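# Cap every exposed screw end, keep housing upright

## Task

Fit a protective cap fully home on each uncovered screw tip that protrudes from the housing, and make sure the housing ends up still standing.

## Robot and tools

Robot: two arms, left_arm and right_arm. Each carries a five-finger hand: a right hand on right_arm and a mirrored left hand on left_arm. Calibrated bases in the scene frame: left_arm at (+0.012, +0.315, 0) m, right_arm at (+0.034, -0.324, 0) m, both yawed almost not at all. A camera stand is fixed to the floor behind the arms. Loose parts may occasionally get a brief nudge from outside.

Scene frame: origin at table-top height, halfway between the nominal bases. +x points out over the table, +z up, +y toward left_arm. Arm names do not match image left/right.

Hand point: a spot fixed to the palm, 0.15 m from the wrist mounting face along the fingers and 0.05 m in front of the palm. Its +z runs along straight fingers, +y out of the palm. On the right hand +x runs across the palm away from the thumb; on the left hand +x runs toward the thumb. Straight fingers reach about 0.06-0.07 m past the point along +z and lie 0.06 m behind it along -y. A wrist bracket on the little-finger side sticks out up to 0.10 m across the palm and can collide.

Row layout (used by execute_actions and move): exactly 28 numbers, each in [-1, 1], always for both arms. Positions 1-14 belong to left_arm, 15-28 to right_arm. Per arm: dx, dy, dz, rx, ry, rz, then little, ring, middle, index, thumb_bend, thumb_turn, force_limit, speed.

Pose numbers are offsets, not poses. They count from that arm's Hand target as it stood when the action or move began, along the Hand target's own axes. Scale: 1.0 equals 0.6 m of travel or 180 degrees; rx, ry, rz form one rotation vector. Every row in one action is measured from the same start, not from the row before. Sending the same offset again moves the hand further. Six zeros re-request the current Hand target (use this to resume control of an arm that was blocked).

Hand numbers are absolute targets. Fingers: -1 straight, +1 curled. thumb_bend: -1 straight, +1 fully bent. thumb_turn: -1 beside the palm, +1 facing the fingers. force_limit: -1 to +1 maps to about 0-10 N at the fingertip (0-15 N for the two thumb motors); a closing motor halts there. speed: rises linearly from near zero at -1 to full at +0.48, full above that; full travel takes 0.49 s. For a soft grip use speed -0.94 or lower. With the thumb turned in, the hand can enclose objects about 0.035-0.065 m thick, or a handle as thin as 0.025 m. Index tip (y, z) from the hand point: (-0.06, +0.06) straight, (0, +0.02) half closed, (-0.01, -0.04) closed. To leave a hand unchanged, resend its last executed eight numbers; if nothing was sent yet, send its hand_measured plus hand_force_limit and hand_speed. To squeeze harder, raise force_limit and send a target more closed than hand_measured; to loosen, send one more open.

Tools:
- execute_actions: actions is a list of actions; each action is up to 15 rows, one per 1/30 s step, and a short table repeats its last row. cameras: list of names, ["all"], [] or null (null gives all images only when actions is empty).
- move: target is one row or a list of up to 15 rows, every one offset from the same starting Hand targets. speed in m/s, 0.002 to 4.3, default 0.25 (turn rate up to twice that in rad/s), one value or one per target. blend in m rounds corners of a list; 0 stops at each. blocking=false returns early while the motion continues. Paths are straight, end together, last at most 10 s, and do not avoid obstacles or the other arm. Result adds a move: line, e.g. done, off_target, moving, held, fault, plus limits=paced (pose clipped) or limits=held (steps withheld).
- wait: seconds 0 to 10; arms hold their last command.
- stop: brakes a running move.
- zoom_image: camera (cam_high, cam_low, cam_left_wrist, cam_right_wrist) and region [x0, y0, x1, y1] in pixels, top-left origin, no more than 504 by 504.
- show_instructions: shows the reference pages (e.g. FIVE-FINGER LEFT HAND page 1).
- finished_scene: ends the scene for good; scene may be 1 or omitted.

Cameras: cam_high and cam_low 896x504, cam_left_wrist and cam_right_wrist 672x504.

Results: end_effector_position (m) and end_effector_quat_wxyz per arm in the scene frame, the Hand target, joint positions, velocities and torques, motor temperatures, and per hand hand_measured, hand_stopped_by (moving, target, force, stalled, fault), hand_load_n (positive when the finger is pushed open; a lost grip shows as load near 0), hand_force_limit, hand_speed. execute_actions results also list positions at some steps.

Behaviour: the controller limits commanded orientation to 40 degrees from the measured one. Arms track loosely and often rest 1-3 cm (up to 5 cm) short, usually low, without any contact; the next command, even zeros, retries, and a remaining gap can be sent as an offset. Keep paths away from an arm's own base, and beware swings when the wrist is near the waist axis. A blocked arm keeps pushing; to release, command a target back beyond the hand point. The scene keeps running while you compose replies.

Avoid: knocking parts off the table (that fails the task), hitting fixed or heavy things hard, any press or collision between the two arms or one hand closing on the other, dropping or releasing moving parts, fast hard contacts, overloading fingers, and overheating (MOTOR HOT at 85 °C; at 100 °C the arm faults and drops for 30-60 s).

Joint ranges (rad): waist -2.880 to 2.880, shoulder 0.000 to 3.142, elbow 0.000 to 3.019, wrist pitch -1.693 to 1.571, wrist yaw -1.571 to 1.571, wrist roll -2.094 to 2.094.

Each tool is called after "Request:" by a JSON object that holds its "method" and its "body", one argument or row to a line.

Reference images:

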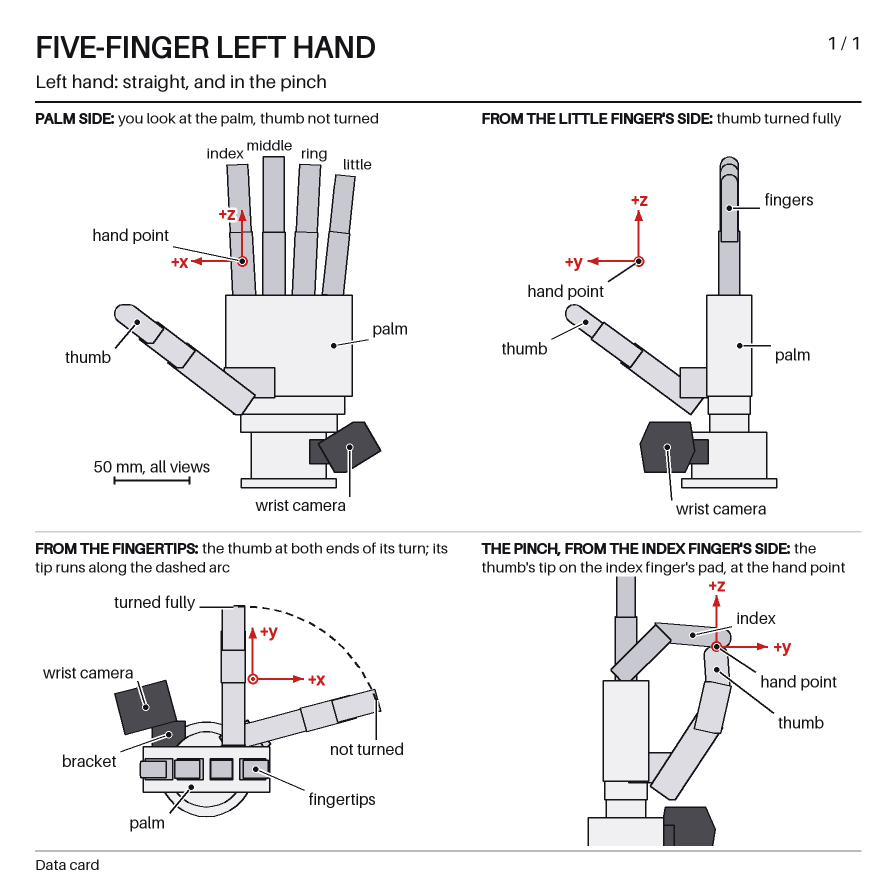

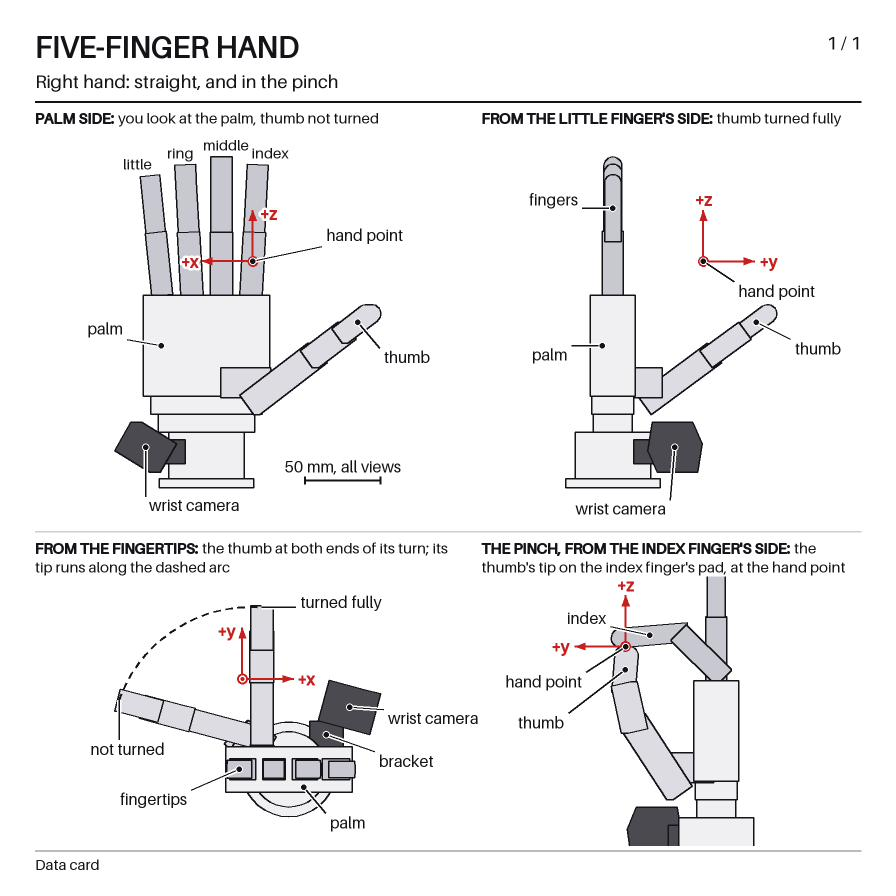

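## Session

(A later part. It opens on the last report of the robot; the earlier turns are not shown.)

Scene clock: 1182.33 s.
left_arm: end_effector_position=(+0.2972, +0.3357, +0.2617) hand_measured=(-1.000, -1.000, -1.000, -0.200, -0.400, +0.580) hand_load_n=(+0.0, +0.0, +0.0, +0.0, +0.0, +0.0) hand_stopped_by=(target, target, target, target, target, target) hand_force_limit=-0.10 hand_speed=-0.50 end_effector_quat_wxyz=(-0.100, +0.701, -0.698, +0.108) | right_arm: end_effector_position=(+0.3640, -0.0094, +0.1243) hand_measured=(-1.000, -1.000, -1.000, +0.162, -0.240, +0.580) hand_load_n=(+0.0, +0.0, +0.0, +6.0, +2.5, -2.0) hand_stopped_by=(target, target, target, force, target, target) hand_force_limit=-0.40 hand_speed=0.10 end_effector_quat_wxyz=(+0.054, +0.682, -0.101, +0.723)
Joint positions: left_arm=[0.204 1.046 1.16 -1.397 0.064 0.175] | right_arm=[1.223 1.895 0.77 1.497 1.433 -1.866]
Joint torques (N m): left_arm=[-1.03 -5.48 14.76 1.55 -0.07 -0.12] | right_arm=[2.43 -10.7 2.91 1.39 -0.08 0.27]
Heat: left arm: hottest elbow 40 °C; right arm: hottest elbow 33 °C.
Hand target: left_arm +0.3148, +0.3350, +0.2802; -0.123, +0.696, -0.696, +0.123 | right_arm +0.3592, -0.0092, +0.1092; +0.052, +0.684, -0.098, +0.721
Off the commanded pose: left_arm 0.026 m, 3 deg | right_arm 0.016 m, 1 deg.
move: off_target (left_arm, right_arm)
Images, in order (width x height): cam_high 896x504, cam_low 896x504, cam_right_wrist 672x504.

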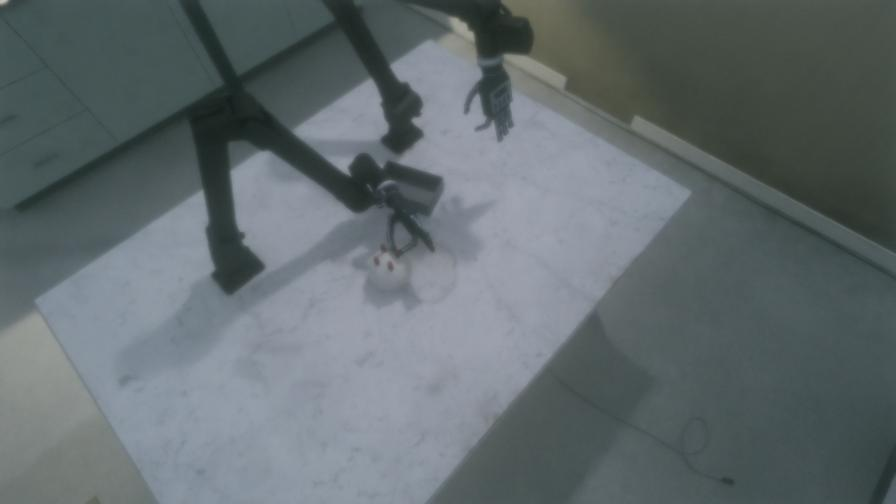

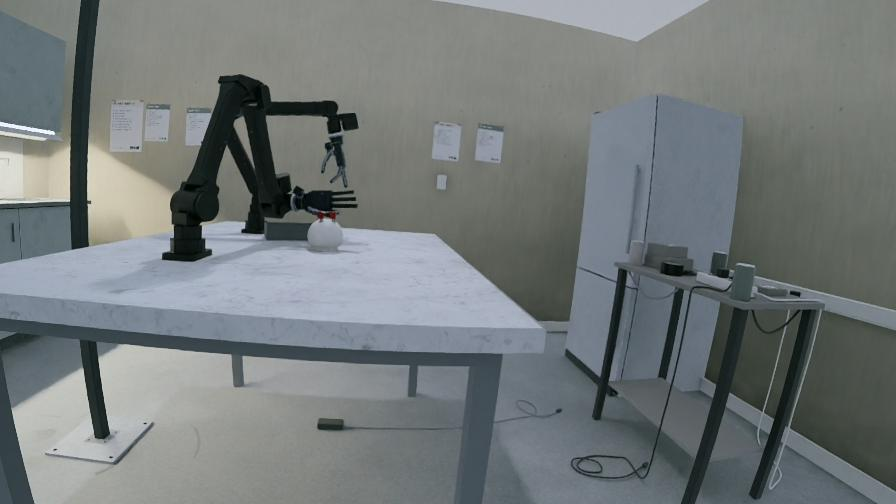

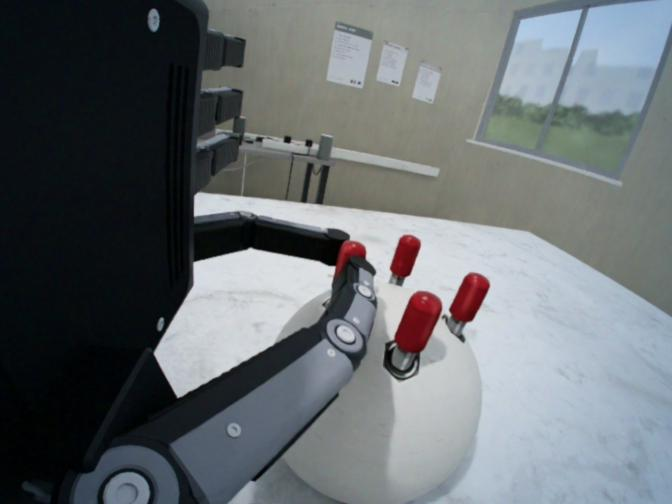

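Request:
{"method": "move", "body": {
  "target": [0,0,0,0,0,0,-1,-1,-1,-0.2,-0.4,0.58,-0.1,-0.5, -0.0058,0.0,0,0,0,0,-1,-1,-1,0.3,-0.24,0.58,-0.4,0.1],
  "speed": 0.02,
  "cameras": ["cam_right_wrist", "cam_low", "cam_high"]
}}

Request:
{"method": "zoom_image", "body": {
  "camera": "cam_right_wrist",
  "region": [318, 235, 378, 300]
}}

Request:
{"method": "zoom_image", "body": {
  "camera": "cam_low",
  "region": [316, 200, 346, 222]
}}

Request:
{"method": "zoom_image", "body": {
  "camera": "cam_high",
  "region": [372, 236, 408, 270]
}}

Scene clock: 1183.97 s.
left_arm: end_effector_position=(+0.2972, +0.3357, +0.2617) hand_measured=(-1.000, -1.000, -1.000, -0.200, -0.400, +0.580) hand_load_n=(+0.0, -0.5, +0.0, +0.0, +0.0, +0.0) hand_stopped_by=(target, target, target, target, target, target) hand_force_limit=-0.10 hand_speed=-0.50 end_effector_quat_wxyz=(-0.100, +0.701, -0.698, +0.108) | right_arm: end_effector_position=(+0.3640, -0.0094, +0.1229) hand_measured=(-1.000, -1.000, -1.000, +0.162, -0.240, +0.580) hand_load_n=(+0.0, +0.0, +0.0, +5.5, +2.5, -2.5) hand_stopped_by=(target, target, target, force, target, target) hand_force_limit=-0.40 hand_speed=0.10 end_effector_quat_wxyz=(+0.052, +0.681, -0.102, +0.723)
Joint positions: left_arm=[0.204 1.046 1.16 -1.397 0.064 0.175] | right_arm=[1.223 1.9 0.77 1.507 1.432 -1.866]
Joint torques (N m): left_arm=[-1.08 -5.13 14.74 1.62 -0.08 -0.14] | right_arm=[2.37 -10.17 2.93 1.28 -0.07 0.27]
Heat: left arm: hottest elbow 40 °C; right arm: hottest elbow 33 °C.
Hand target: left_arm +0.3148, +0.3350, +0.2802; -0.123, +0.696, -0.696, +0.123 | right_arm +0.3593, -0.0090, +0.1057; +0.052, +0.684, -0.098, +0.721
Off the commanded pose: left_arm 0.026 m, 3 deg | right_arm 0.018 m, 1 deg.
move: off_target (left_arm, right_arm)
Images, in order (width x height): cam_high 896x504, cam_low 896x504, cam_right_wrist 672x504.

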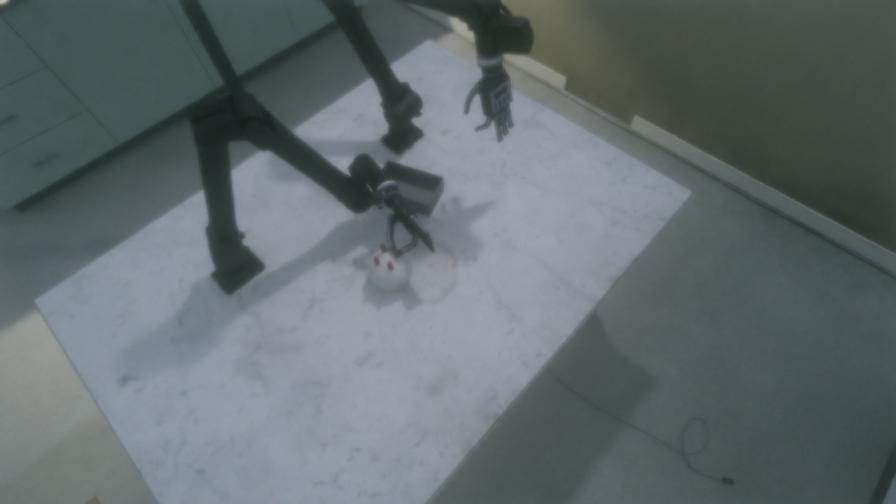

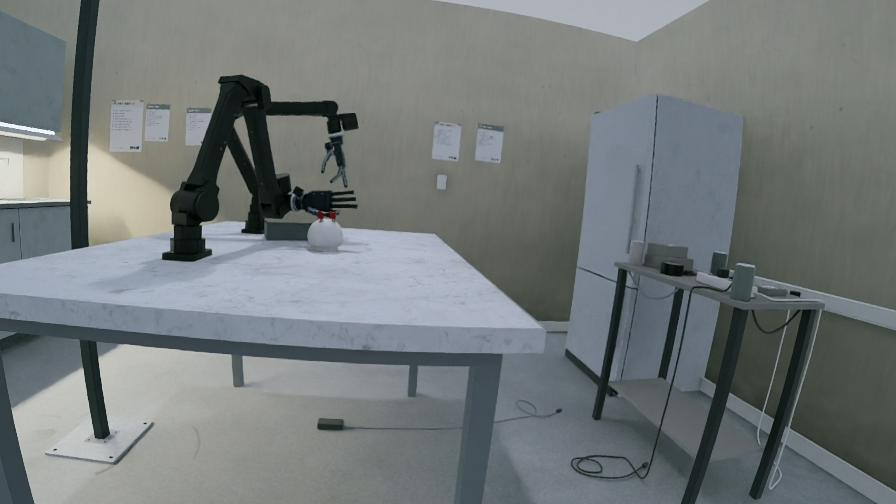

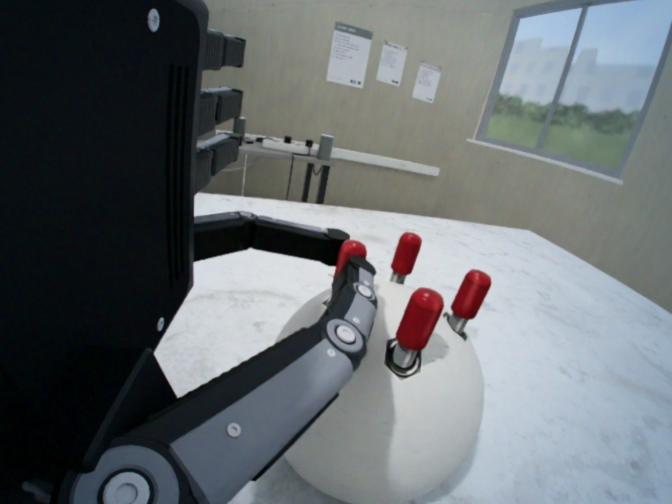

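Scaled by 7.754 from the camera's 672x504 image, which has a finer 960x720 frame.

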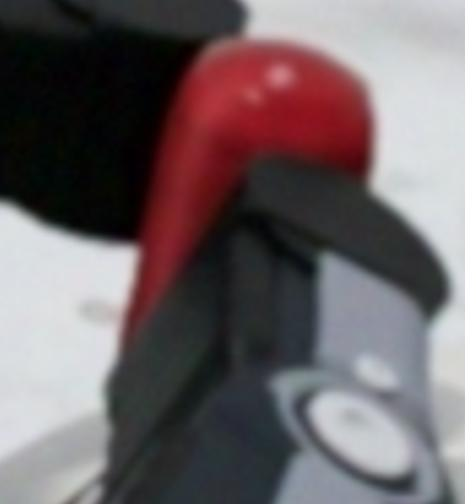

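Scaled by 16.800 from the camera's 896x504 image, which has a finer 1280x720 frame.

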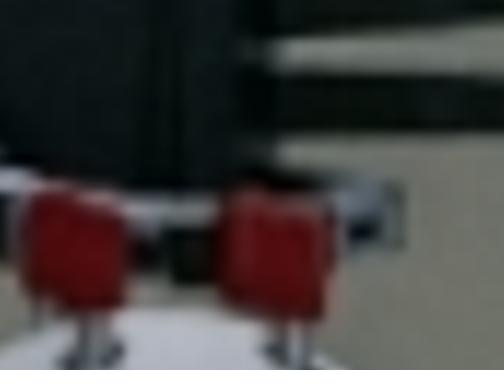

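Scaled by 14.000 from the camera's 896x504 image, which has a finer 1280x720 frame.

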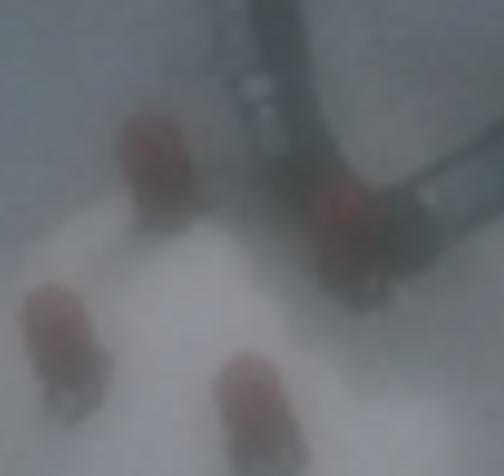

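Request:
{"method": "move", "body": {
  "target": [0,0,0,0,0,0,-1,-1,-1,-0.2,-0.4,0.58,-0.1,-0.5, -0.0067,0.0,0,0,0,0,-1,-1,-1,0.3,-0.24,0.58,-0.4,0.1],
  "speed": 0.02,
  "cameras": ["cam_right_wrist", "cam_low", "cam_high"]
}}

Request:
{"method": "zoom_image", "body": {
  "camera": "cam_right_wrist",
  "region": [318, 235, 378, 300]
}}

Request:
{"method": "zoom_image", "body": {
  "camera": "cam_low",
  "region": [316, 200, 346, 222]
}}

Scene clock: 1186.57 s.
left_arm: end_effector_position=(+0.2972, +0.3357, +0.2617) hand_measured=(-1.000, -1.000, -1.000, -0.200, -0.400, +0.580) hand_load_n=(+0.0, +0.0, -0.5, +0.0, +0.0, +0.0) hand_stopped_by=(target, target, target, target, target, target) hand_force_limit=-0.10 hand_speed=-0.50 end_effector_quat_wxyz=(-0.100, +0.701, -0.698, +0.108) | right_arm: end_effector_position=(+0.3643, -0.0090, +0.1144) hand_measured=(-1.000, -1.000, -1.000, +0.162, -0.240, +0.580) hand_load_n=(+0.0, +0.0, +0.0, +1.5, +0.0, -1.5) hand_stopped_by=(target, target, target, force, target, target) hand_force_limit=-0.40 hand_speed=0.10 end_effector_quat_wxyz=(+0.055, +0.682, -0.097, +0.723)
Joint positions: left_arm=[0.204 1.046 1.16 -1.397 0.064 0.175] | right_arm=[1.223 1.923 0.77 1.515 1.429 -1.863]
Joint torques (N m): left_arm=[-0.97 -5.07 14.82 1.69 -0.09 -0.11] | right_arm=[2.32 -11.11 2.96 1.44 0.06 0.25]
Heat: left arm: hottest elbow 40 °C; right arm: hottest elbow 33 °C.
Hand target: left_arm +0.3148, +0.3350, +0.2802; -0.123, +0.696, -0.696, +0.123 | right_arm +0.3596, -0.0088, +0.1017; +0.052, +0.684, -0.098, +0.721
Off the commanded pose: left_arm 0.026 m, 3 deg | right_arm 0.014 m, 0 deg.
move: off_target (left_arm, right_arm)
Images, in order (width x height): cam_high 896x504, cam_low 896x504, cam_right_wrist 672x504.

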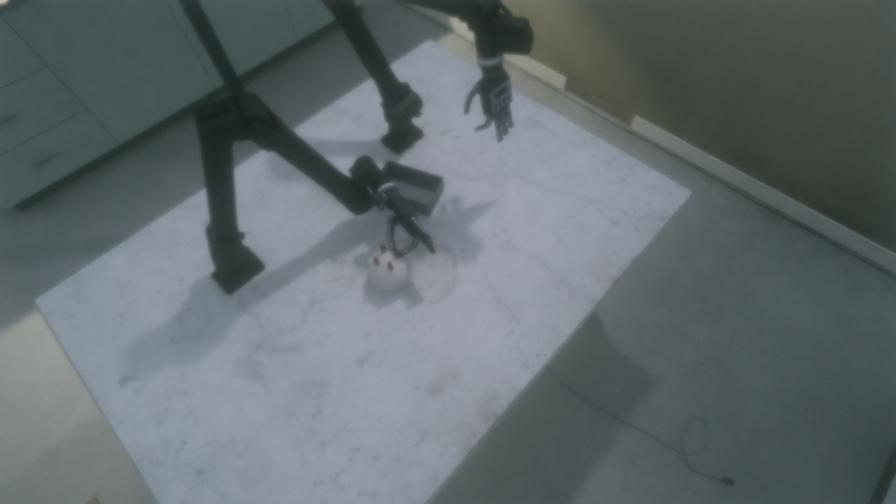

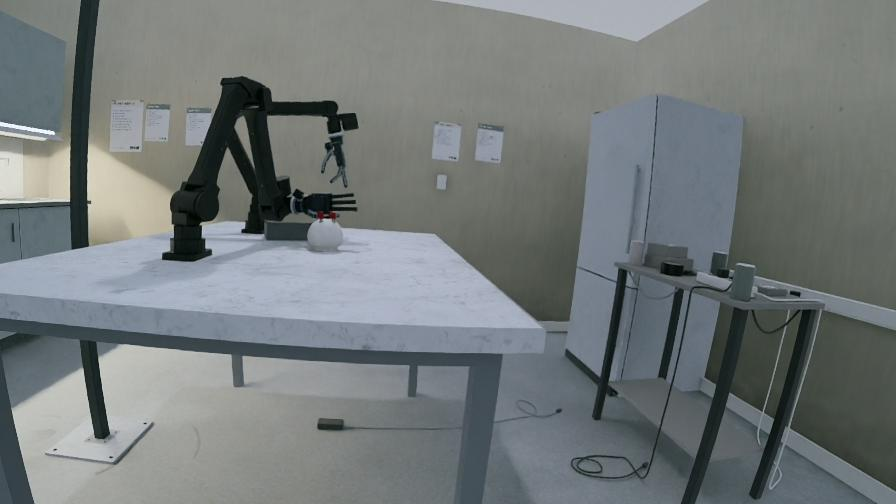

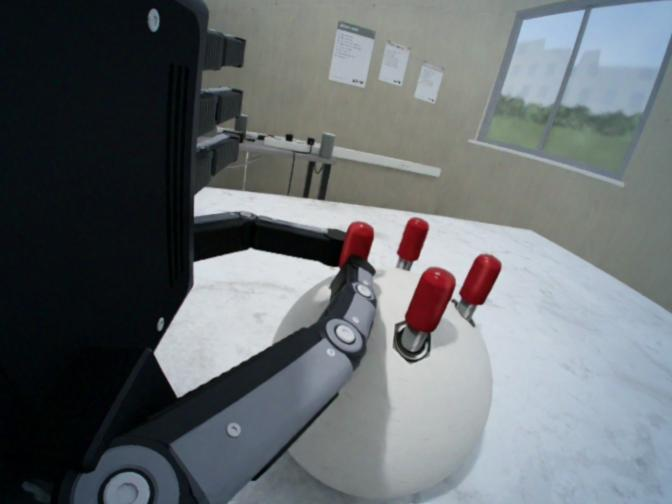

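Scaled by 7.754 from the camera's 672x504 image, which has a finer 960x720 frame.

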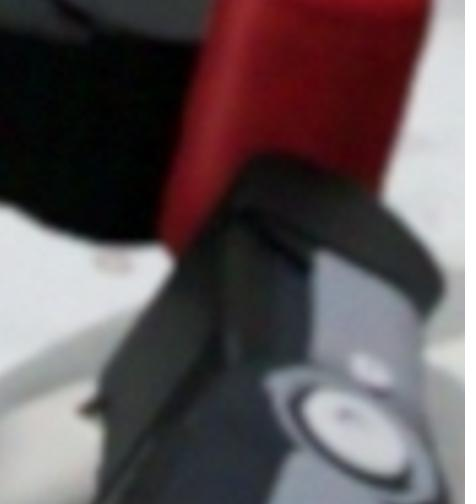

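Scaled by 16.800 from the camera's 896x504 image, which has a finer 1280x720 frame.

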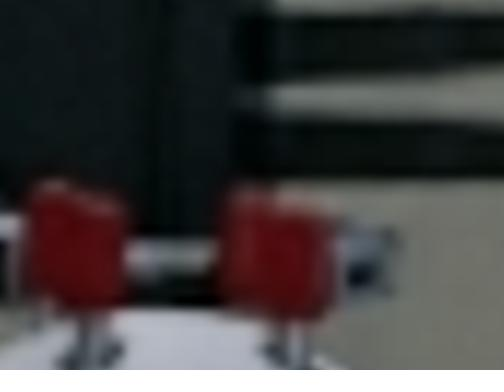

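Request:
{"method": "zoom_image", "body": {
  "camera": "cam_low",
  "region": [312, 207, 340, 223]
}}

Request:
{"method": "zoom_image", "body": {
  "camera": "cam_high",
  "region": [372, 236, 408, 270]
}}

Request:
{"method": "zoom_image", "body": {
  "camera": "cam_right_wrist",
  "region": [320, 200, 500, 360]
}}

Scaled by 18.000 from the camera's 896x504 image, which has a finer 1280x720 frame.

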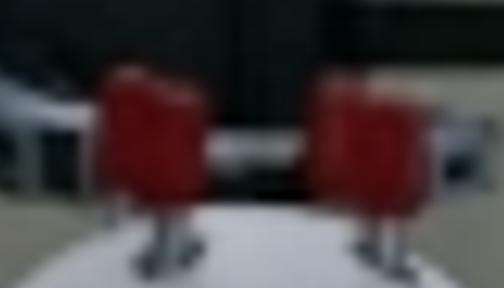

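Scaled by 14.000 from the camera's 896x504 image, which has a finer 1280x720 frame.

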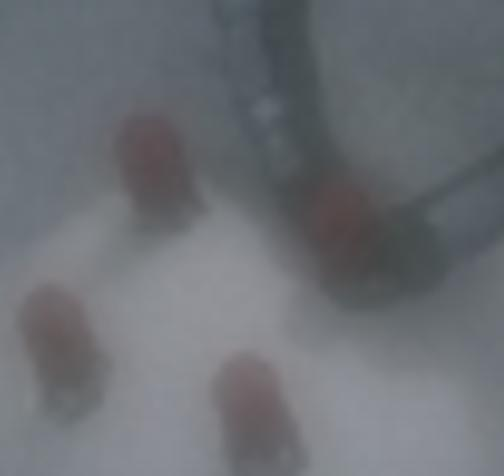

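Scaled by 2.800 from the camera's 672x504 image, which has a finer 960x720 frame.

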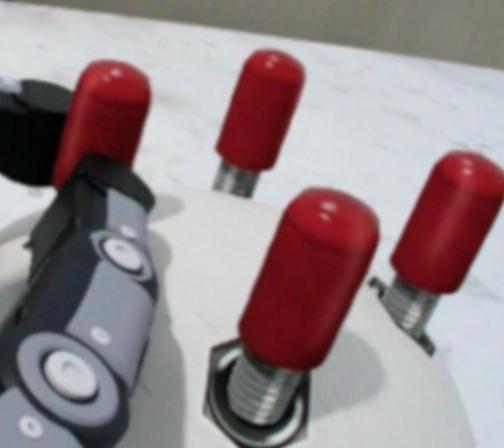

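Request:
{"method": "move", "body": {
  "target": [0,0,0,0,0,0,-1,-1,-1,-0.2,-0.4,0.58,-0.1,-0.5, 0.02,0.0,0,0,0,0,-1,-1,-1,0.3,-0.24,0.58,-0.4,0.1],
  "speed": 0.03
}}

Request:
{"method": "move", "body": {
  "target": [0,0,0,0,0,0,-1,-1,-1,-0.2,-0.4,0.58,-0.1,-0.5, 0,0.0,0,0,0,0,-1,-1,-1,0.0,-0.24,0.58,-0.4,-0.8],
  "speed": 0.03,
  "cameras": ["cam_right_wrist", "cam_low", "cam_high"]
}}

Request:
{"method": "zoom_image", "body": {
  "camera": "cam_right_wrist",
  "region": [310, 200, 440, 330]
}}

Request:
{"method": "zoom_image", "body": {
  "camera": "cam_low",
  "region": [312, 207, 340, 223]
}}

Scene clock: 1189.77 s.
left_arm: end_effector_position=(+0.2972, +0.3357, +0.2617) hand_measured=(-1.000, -1.000, -1.000, -0.200, -0.400, +0.580) hand_load_n=(+0.0, +0.0, +0.0, +0.0, +0.0, +0.0) hand_stopped_by=(target, target, target, target, target, target) hand_force_limit=-0.10 hand_speed=-0.50 end_effector_quat_wxyz=(-0.100, +0.701, -0.698, +0.108) | right_arm: end_effector_position=(+0.3641, -0.0093, +0.1149) hand_measured=(-1.000, -1.000, -1.000, +0.162, -0.240, +0.580) hand_load_n=(+0.0, +0.0, +0.0, +1.5, +0.0, -1.0) hand_stopped_by=(target, target, target, force, target, target) hand_force_limit=-0.40 hand_speed=0.10 end_effector_quat_wxyz=(+0.055, +0.682, -0.099, +0.722)
Joint positions: left_arm=[0.204 1.046 1.16 -1.397 0.064 0.175] | right_arm=[1.223 1.921 0.77 1.515 1.431 -1.863]
Joint torques (N m): left_arm=[-1.26 -5.25 14.74 1.59 -0.08 -0.11] | right_arm=[2.43 -13.57 2.76 0.64 0.01 0.15]
Heat: left arm: hottest elbow 40 °C; right arm: hottest elbow 33 °C.
Hand target: left_arm +0.3148, +0.3350, +0.2802; -0.123, +0.696, -0.696, +0.123 | right_arm +0.3589, -0.0095, +0.1138; +0.052, +0.684, -0.098, +0.721
Off the commanded pose: left_arm 0.026 m, 3 deg | right_arm 0.005 m, 0 deg.
move: off_target (left_arm)

Scene clock: 1190.33 s.
left_arm: end_effector_position=(+0.2972, +0.3357, +0.2617) hand_measured=(-1.000, -1.000, -1.000, -0.200, -0.400, +0.580) hand_load_n=(+0.0, +0.0, +0.0, +0.0, +0.0, +0.0) hand_stopped_by=(target, target, target, target, target, target) hand_force_limit=-0.10 hand_speed=-0.50 end_effector_quat_wxyz=(-0.100, +0.701, -0.698, +0.108) | right_arm: end_effector_position=(+0.3639, -0.0096, +0.1152) hand_measured=(-1.000, -1.000, -1.000, +0.000, -0.240, +0.580) hand_load_n=(+0.0, +0.0, +0.0, +0.0, -1.0, -0.5) hand_stopped_by=(target, target, target, target, target, target) hand_force_limit=-0.40 hand_speed=-0.80 end_effector_quat_wxyz=(+0.055, +0.682, -0.099, +0.722)
Joint positions: left_arm=[0.204 1.046 1.16 -1.397 0.064 0.175] | right_arm=[1.223 1.92 0.77 1.514 1.433 -1.863]
Joint torques (N m): left_arm=[-1.38 -5.19 14.79 1.69 -0.09 -0.13] | right_arm=[2.43 -13.45 2.77 0.66 -0.07 0.15]
Heat: left arm: hottest elbow 40 °C; right arm: hottest elbow 33 °C.
Hand target: left_arm +0.3148, +0.3350, +0.2802; -0.123, +0.696, -0.696, +0.123 | right_arm +0.3589, -0.0095, +0.1136; +0.052, +0.684, -0.098, +0.721
Off the commanded pose: left_arm 0.026 m, 3 deg | right_arm 0.005 m, 0 deg.
move: off_target (left_arm)
Images, in order (width x height): cam_high 896x504, cam_low 896x504, cam_right_wrist 672x504.

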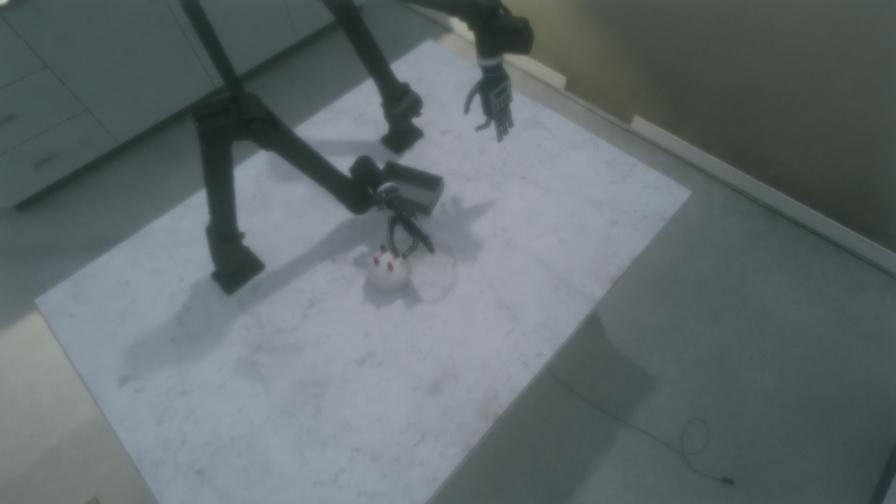

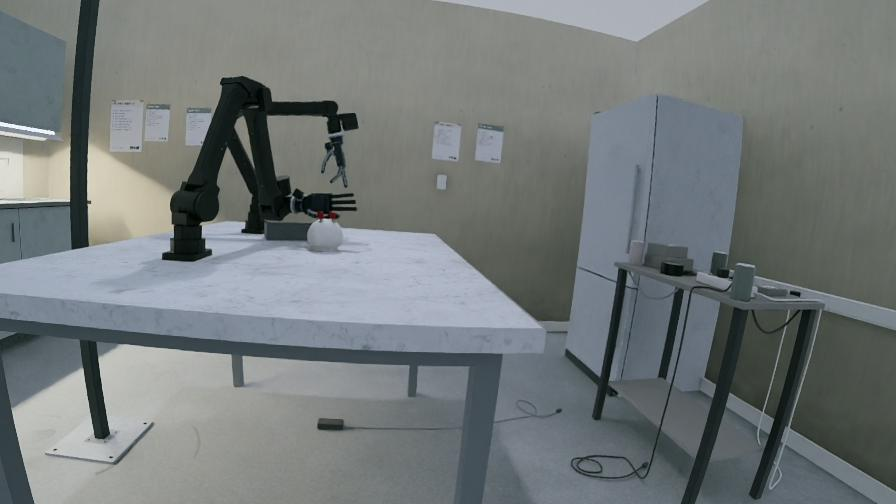

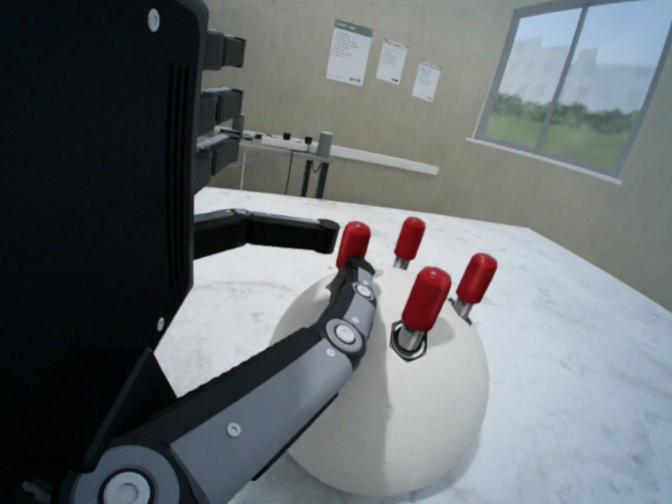

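Scaled by 3.877 from the camera's 672x504 image, which has a finer 960x720 frame.

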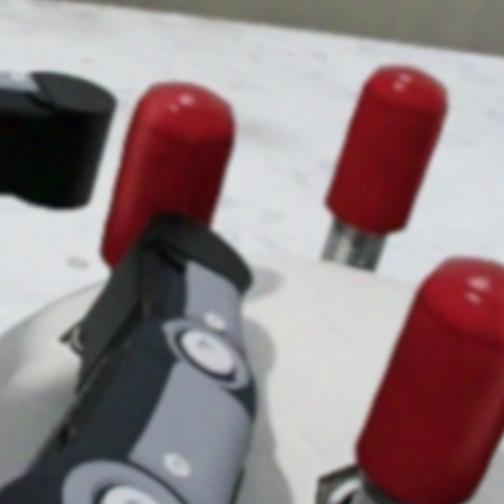

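Scaled by 18.000 from the camera's 896x504 image, which has a finer 1280x720 frame.

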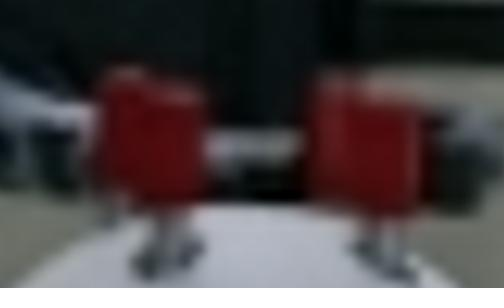

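Request:
{"method": "move", "body": {
  "target": [0,0,0,0,0,0,-1,-1,-1,-0.2,-0.4,0.58,-0.1,-0.5, 0,0.0,0,0,0,0,-1,-1,-1,-0.25,-0.38,0.58,-0.4,-0.6],
  "speed": 0.03,
  "cameras": ["cam_right_wrist", "cam_low"]
}}

Request:
{"method": "zoom_image", "body": {
  "camera": "cam_right_wrist",
  "region": [310, 200, 440, 330]
}}

Scene clock: 1191.60 s.
left_arm: end_effector_position=(+0.2972, +0.3357, +0.2617) hand_measured=(-1.000, -1.000, -1.000, -0.200, -0.400, +0.580) hand_load_n=(+0.0, +0.0, +0.0, +0.0, +0.0, +0.0) hand_stopped_by=(target, target, target, target, target, target) hand_force_limit=-0.10 hand_speed=-0.50 end_effector_quat_wxyz=(-0.100, +0.701, -0.698, +0.108) | right_arm: end_effector_position=(+0.3640, -0.0088, +0.1181) hand_measured=(-1.000, -1.000, -1.000, -0.250, -0.378, +0.580) hand_load_n=(+0.0, +0.0, +0.0, +0.0, -1.5, -1.5) hand_stopped_by=(target, target, target, target, target, target) hand_force_limit=-0.40 hand_speed=-0.60 end_effector_quat_wxyz=(+0.052, +0.682, -0.101, +0.723)
Joint positions: left_arm=[0.204 1.046 1.16 -1.397 0.064 0.175] | right_arm=[1.224 1.913 0.77 1.514 1.43 -1.863]
Joint torques (N m): left_arm=[-1.32 -4.84 14.91 1.63 -0.09 -0.12] | right_arm=[2.37 -12.86 2.81 0.68 0.01 0.15]
Heat: left arm: hottest elbow 40 °C; right arm: hottest elbow 33 °C.
Hand target: left_arm +0.3148, +0.3350, +0.2802; -0.123, +0.696, -0.696, +0.123 | right_arm +0.3590, -0.0095, +0.1137; +0.052, +0.684, -0.098, +0.721
Off the commanded pose: left_arm 0.026 m, 3 deg | right_arm 0.007 m, 1 deg.
move: off_target (left_arm)
Images, in order (width x height): cam_low 896x504, cam_right_wrist 672x504.

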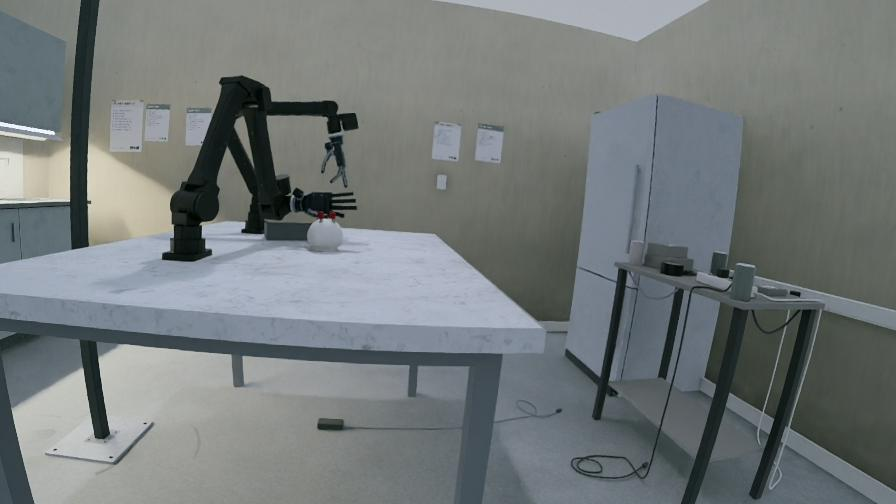

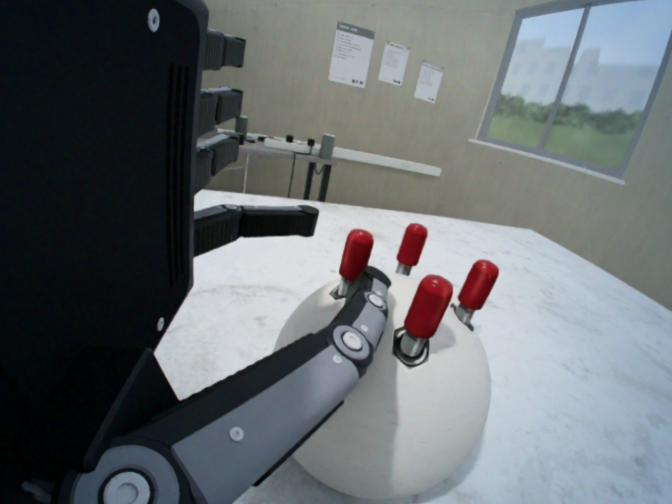

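Scaled by 3.877 from the camera's 672x504 image, which has a finer 960x720 frame.

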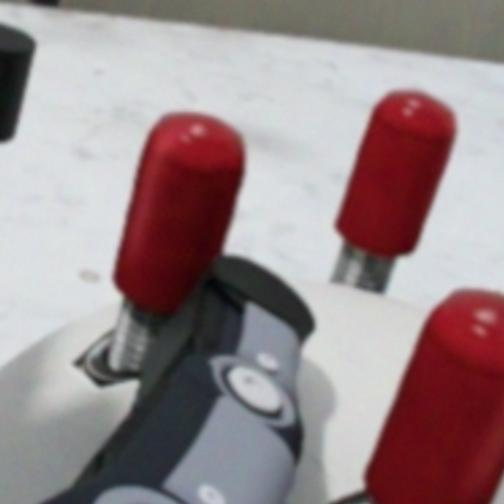

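Request:
{"method": "move", "body": {
  "target": [0,0,0,0,0,0,-1,-1,-1,-0.2,-0.4,0.58,-0.1,-0.5, 0.1008,0.0075,0.0008,0,0,0,-1,-1,-1,-0.25,-0.38,0.58,-0.4,-0.6],
  "speed": 0.04,
  "cameras": ["cam_right_wrist", "cam_low", "cam_high"]
}}

Request:
{"method": "zoom_image", "body": {
  "camera": "cam_right_wrist",
  "region": [310, 230, 470, 390]
}}

Request:
{"method": "zoom_image", "body": {
  "camera": "cam_low",
  "region": [312, 207, 340, 223]
}}

Request:
{"method": "zoom_image", "body": {
  "camera": "cam_high",
  "region": [372, 236, 408, 270]
}}

Scene clock: 1196.10 s.
left_arm: end_effector_position=(+0.2972, +0.3357, +0.2617) hand_measured=(-1.000, -1.000, -1.000, -0.200, -0.400, +0.580) hand_load_n=(+0.0, +0.0, +0.0, +0.0, +0.0, +0.0) hand_stopped_by=(target, target, target, target, target, target) hand_force_limit=-0.10 hand_speed=-0.50 end_effector_quat_wxyz=(-0.100, +0.701, -0.698, +0.108) | right_arm: end_effector_position=(+0.3596, -0.0181, +0.1732) hand_measured=(-1.000, -1.000, -1.000, -0.250, -0.380, +0.580) hand_load_n=(+0.0, +0.0, +0.0, +0.0, +0.0, +0.0) hand_stopped_by=(target, target, target, target, target, target) hand_force_limit=-0.40 hand_speed=-0.60 end_effector_quat_wxyz=(+0.057, +0.683, -0.100, +0.721)
Joint positions: left_arm=[0.204 1.046 1.16 -1.397 0.064 0.175] | right_arm=[1.226 1.741 0.751 1.354 1.439 -1.863]
Joint torques (N m): left_arm=[-0.97 -5.01 14.87 1.59 -0.09 -0.14] | right_arm=[2.43 -12.63 3.84 0.72 -0.2 0.1]
Heat: left arm: hottest elbow 40 °C; right arm: hottest elbow 33 °C.
Hand target: left_arm +0.3148, +0.3350, +0.2802; -0.123, +0.696, -0.696, +0.123 | right_arm +0.3549, -0.0174, +0.1737; +0.052, +0.684, -0.098, +0.721
Off the commanded pose: left_arm 0.026 m, 3 deg | right_arm 0.005 m, 1 deg.
move: off_target (left_arm)
Images, in order (width x height): cam_high 896x504, cam_low 896x504, cam_right_wrist 672x504.

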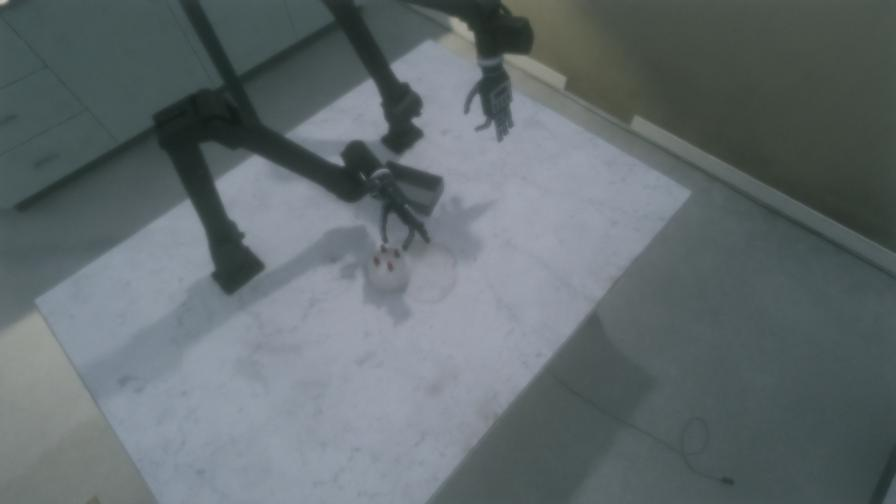

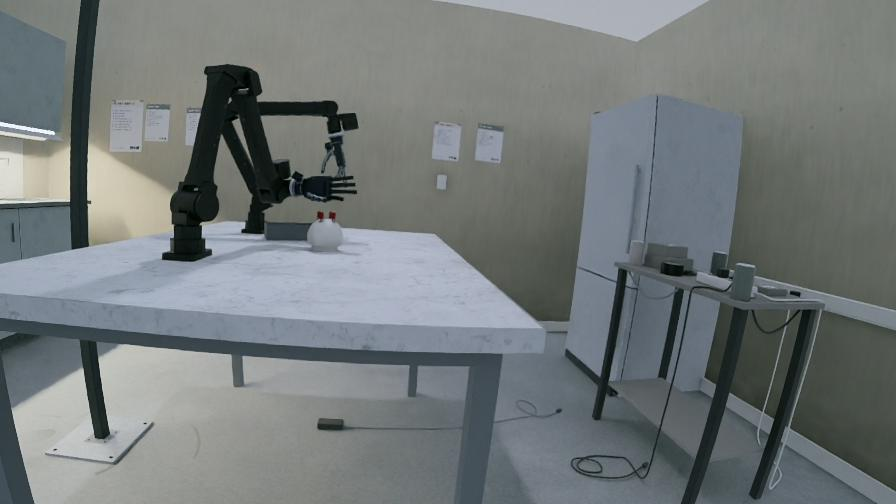

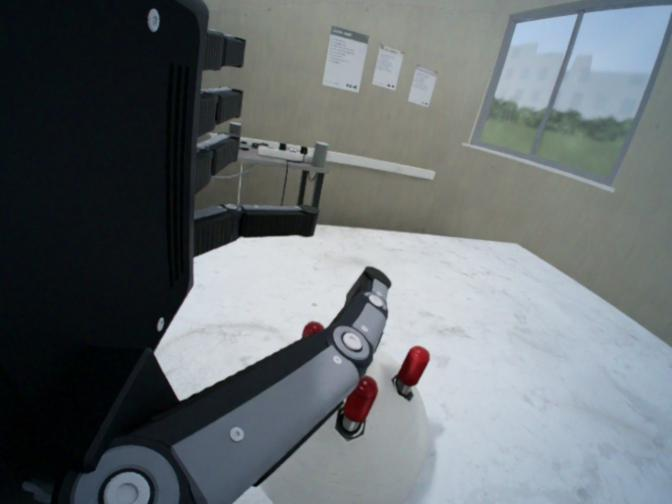

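Scaled by 3.150 from the camera's 672x504 image, which has a finer 960x720 frame.

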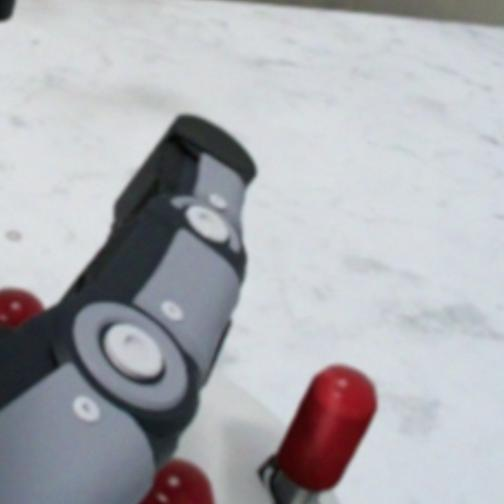

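Scaled by 18.000 from the camera's 896x504 image, which has a finer 1280x720 frame.

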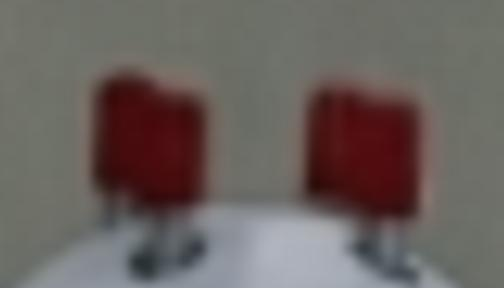

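Scaled by 14.000 from the camera's 896x504 image, which has a finer 1280x720 frame.

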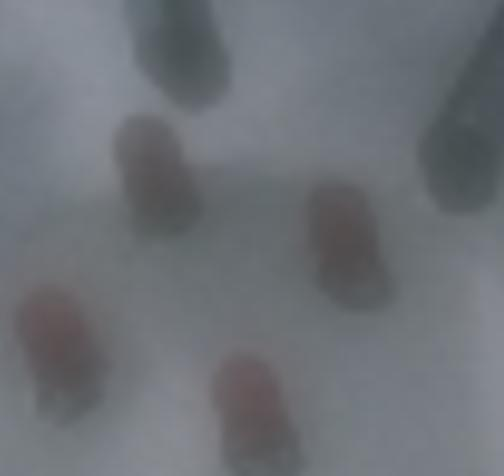

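Request:
{"method": "zoom_image", "body": {
  "camera": "cam_low",
  "region": [326, 208, 340, 222]
}}

Request:
{"method": "zoom_image", "body": {
  "camera": "cam_low",
  "region": [314, 208, 328, 222]
}}

Request:
{"method": "zoom_image", "body": {
  "camera": "cam_high",
  "region": [390, 244, 406, 262]
}}

Request:
{"method": "zoom_image", "body": {
  "camera": "cam_high",
  "region": [376, 240, 392, 258]
}}

Scaled by 36.000 from the camera's 896x504 image, which has a finer 1280x720 frame.

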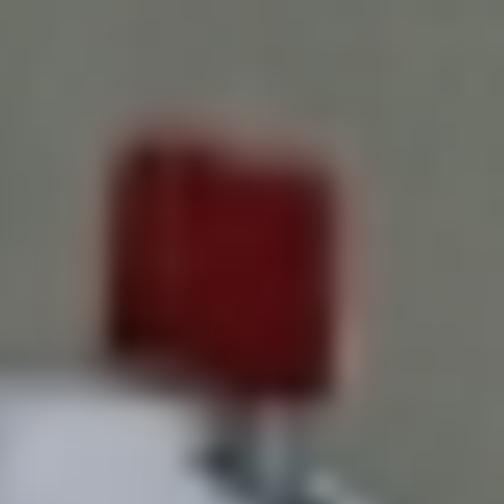

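Scaled by 36.000 from the camera's 896x504 image, which has a finer 1280x720 frame.

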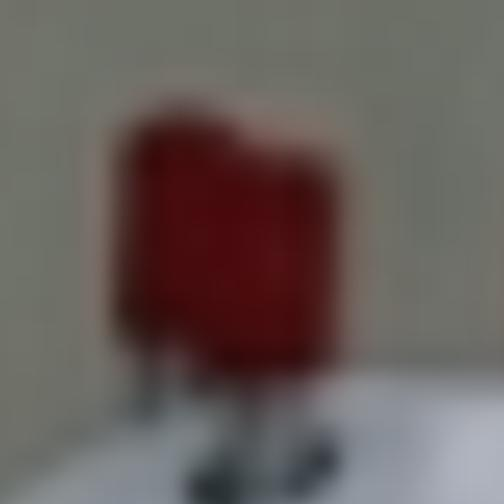

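Scaled by 28.000 from the camera's 896x504 image, which has a finer 1280x720 frame.

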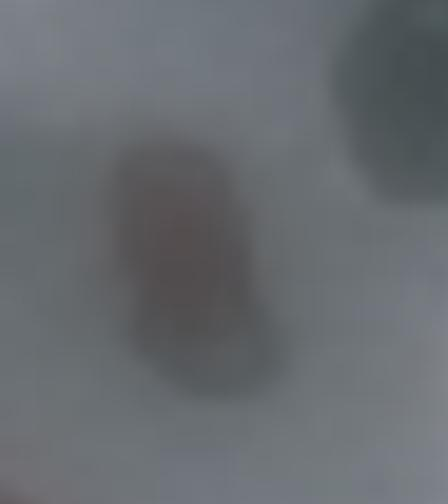

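Scaled by 28.000 from the camera's 896x504 image, which has a finer 1280x720 frame.

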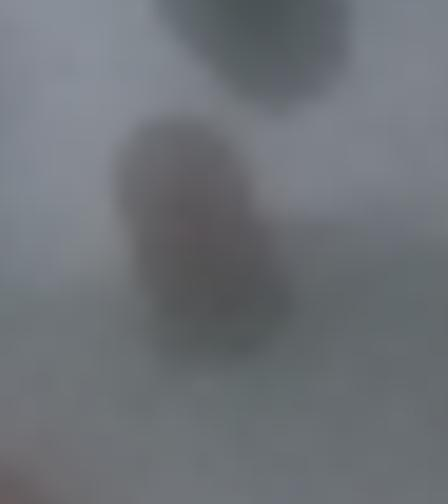

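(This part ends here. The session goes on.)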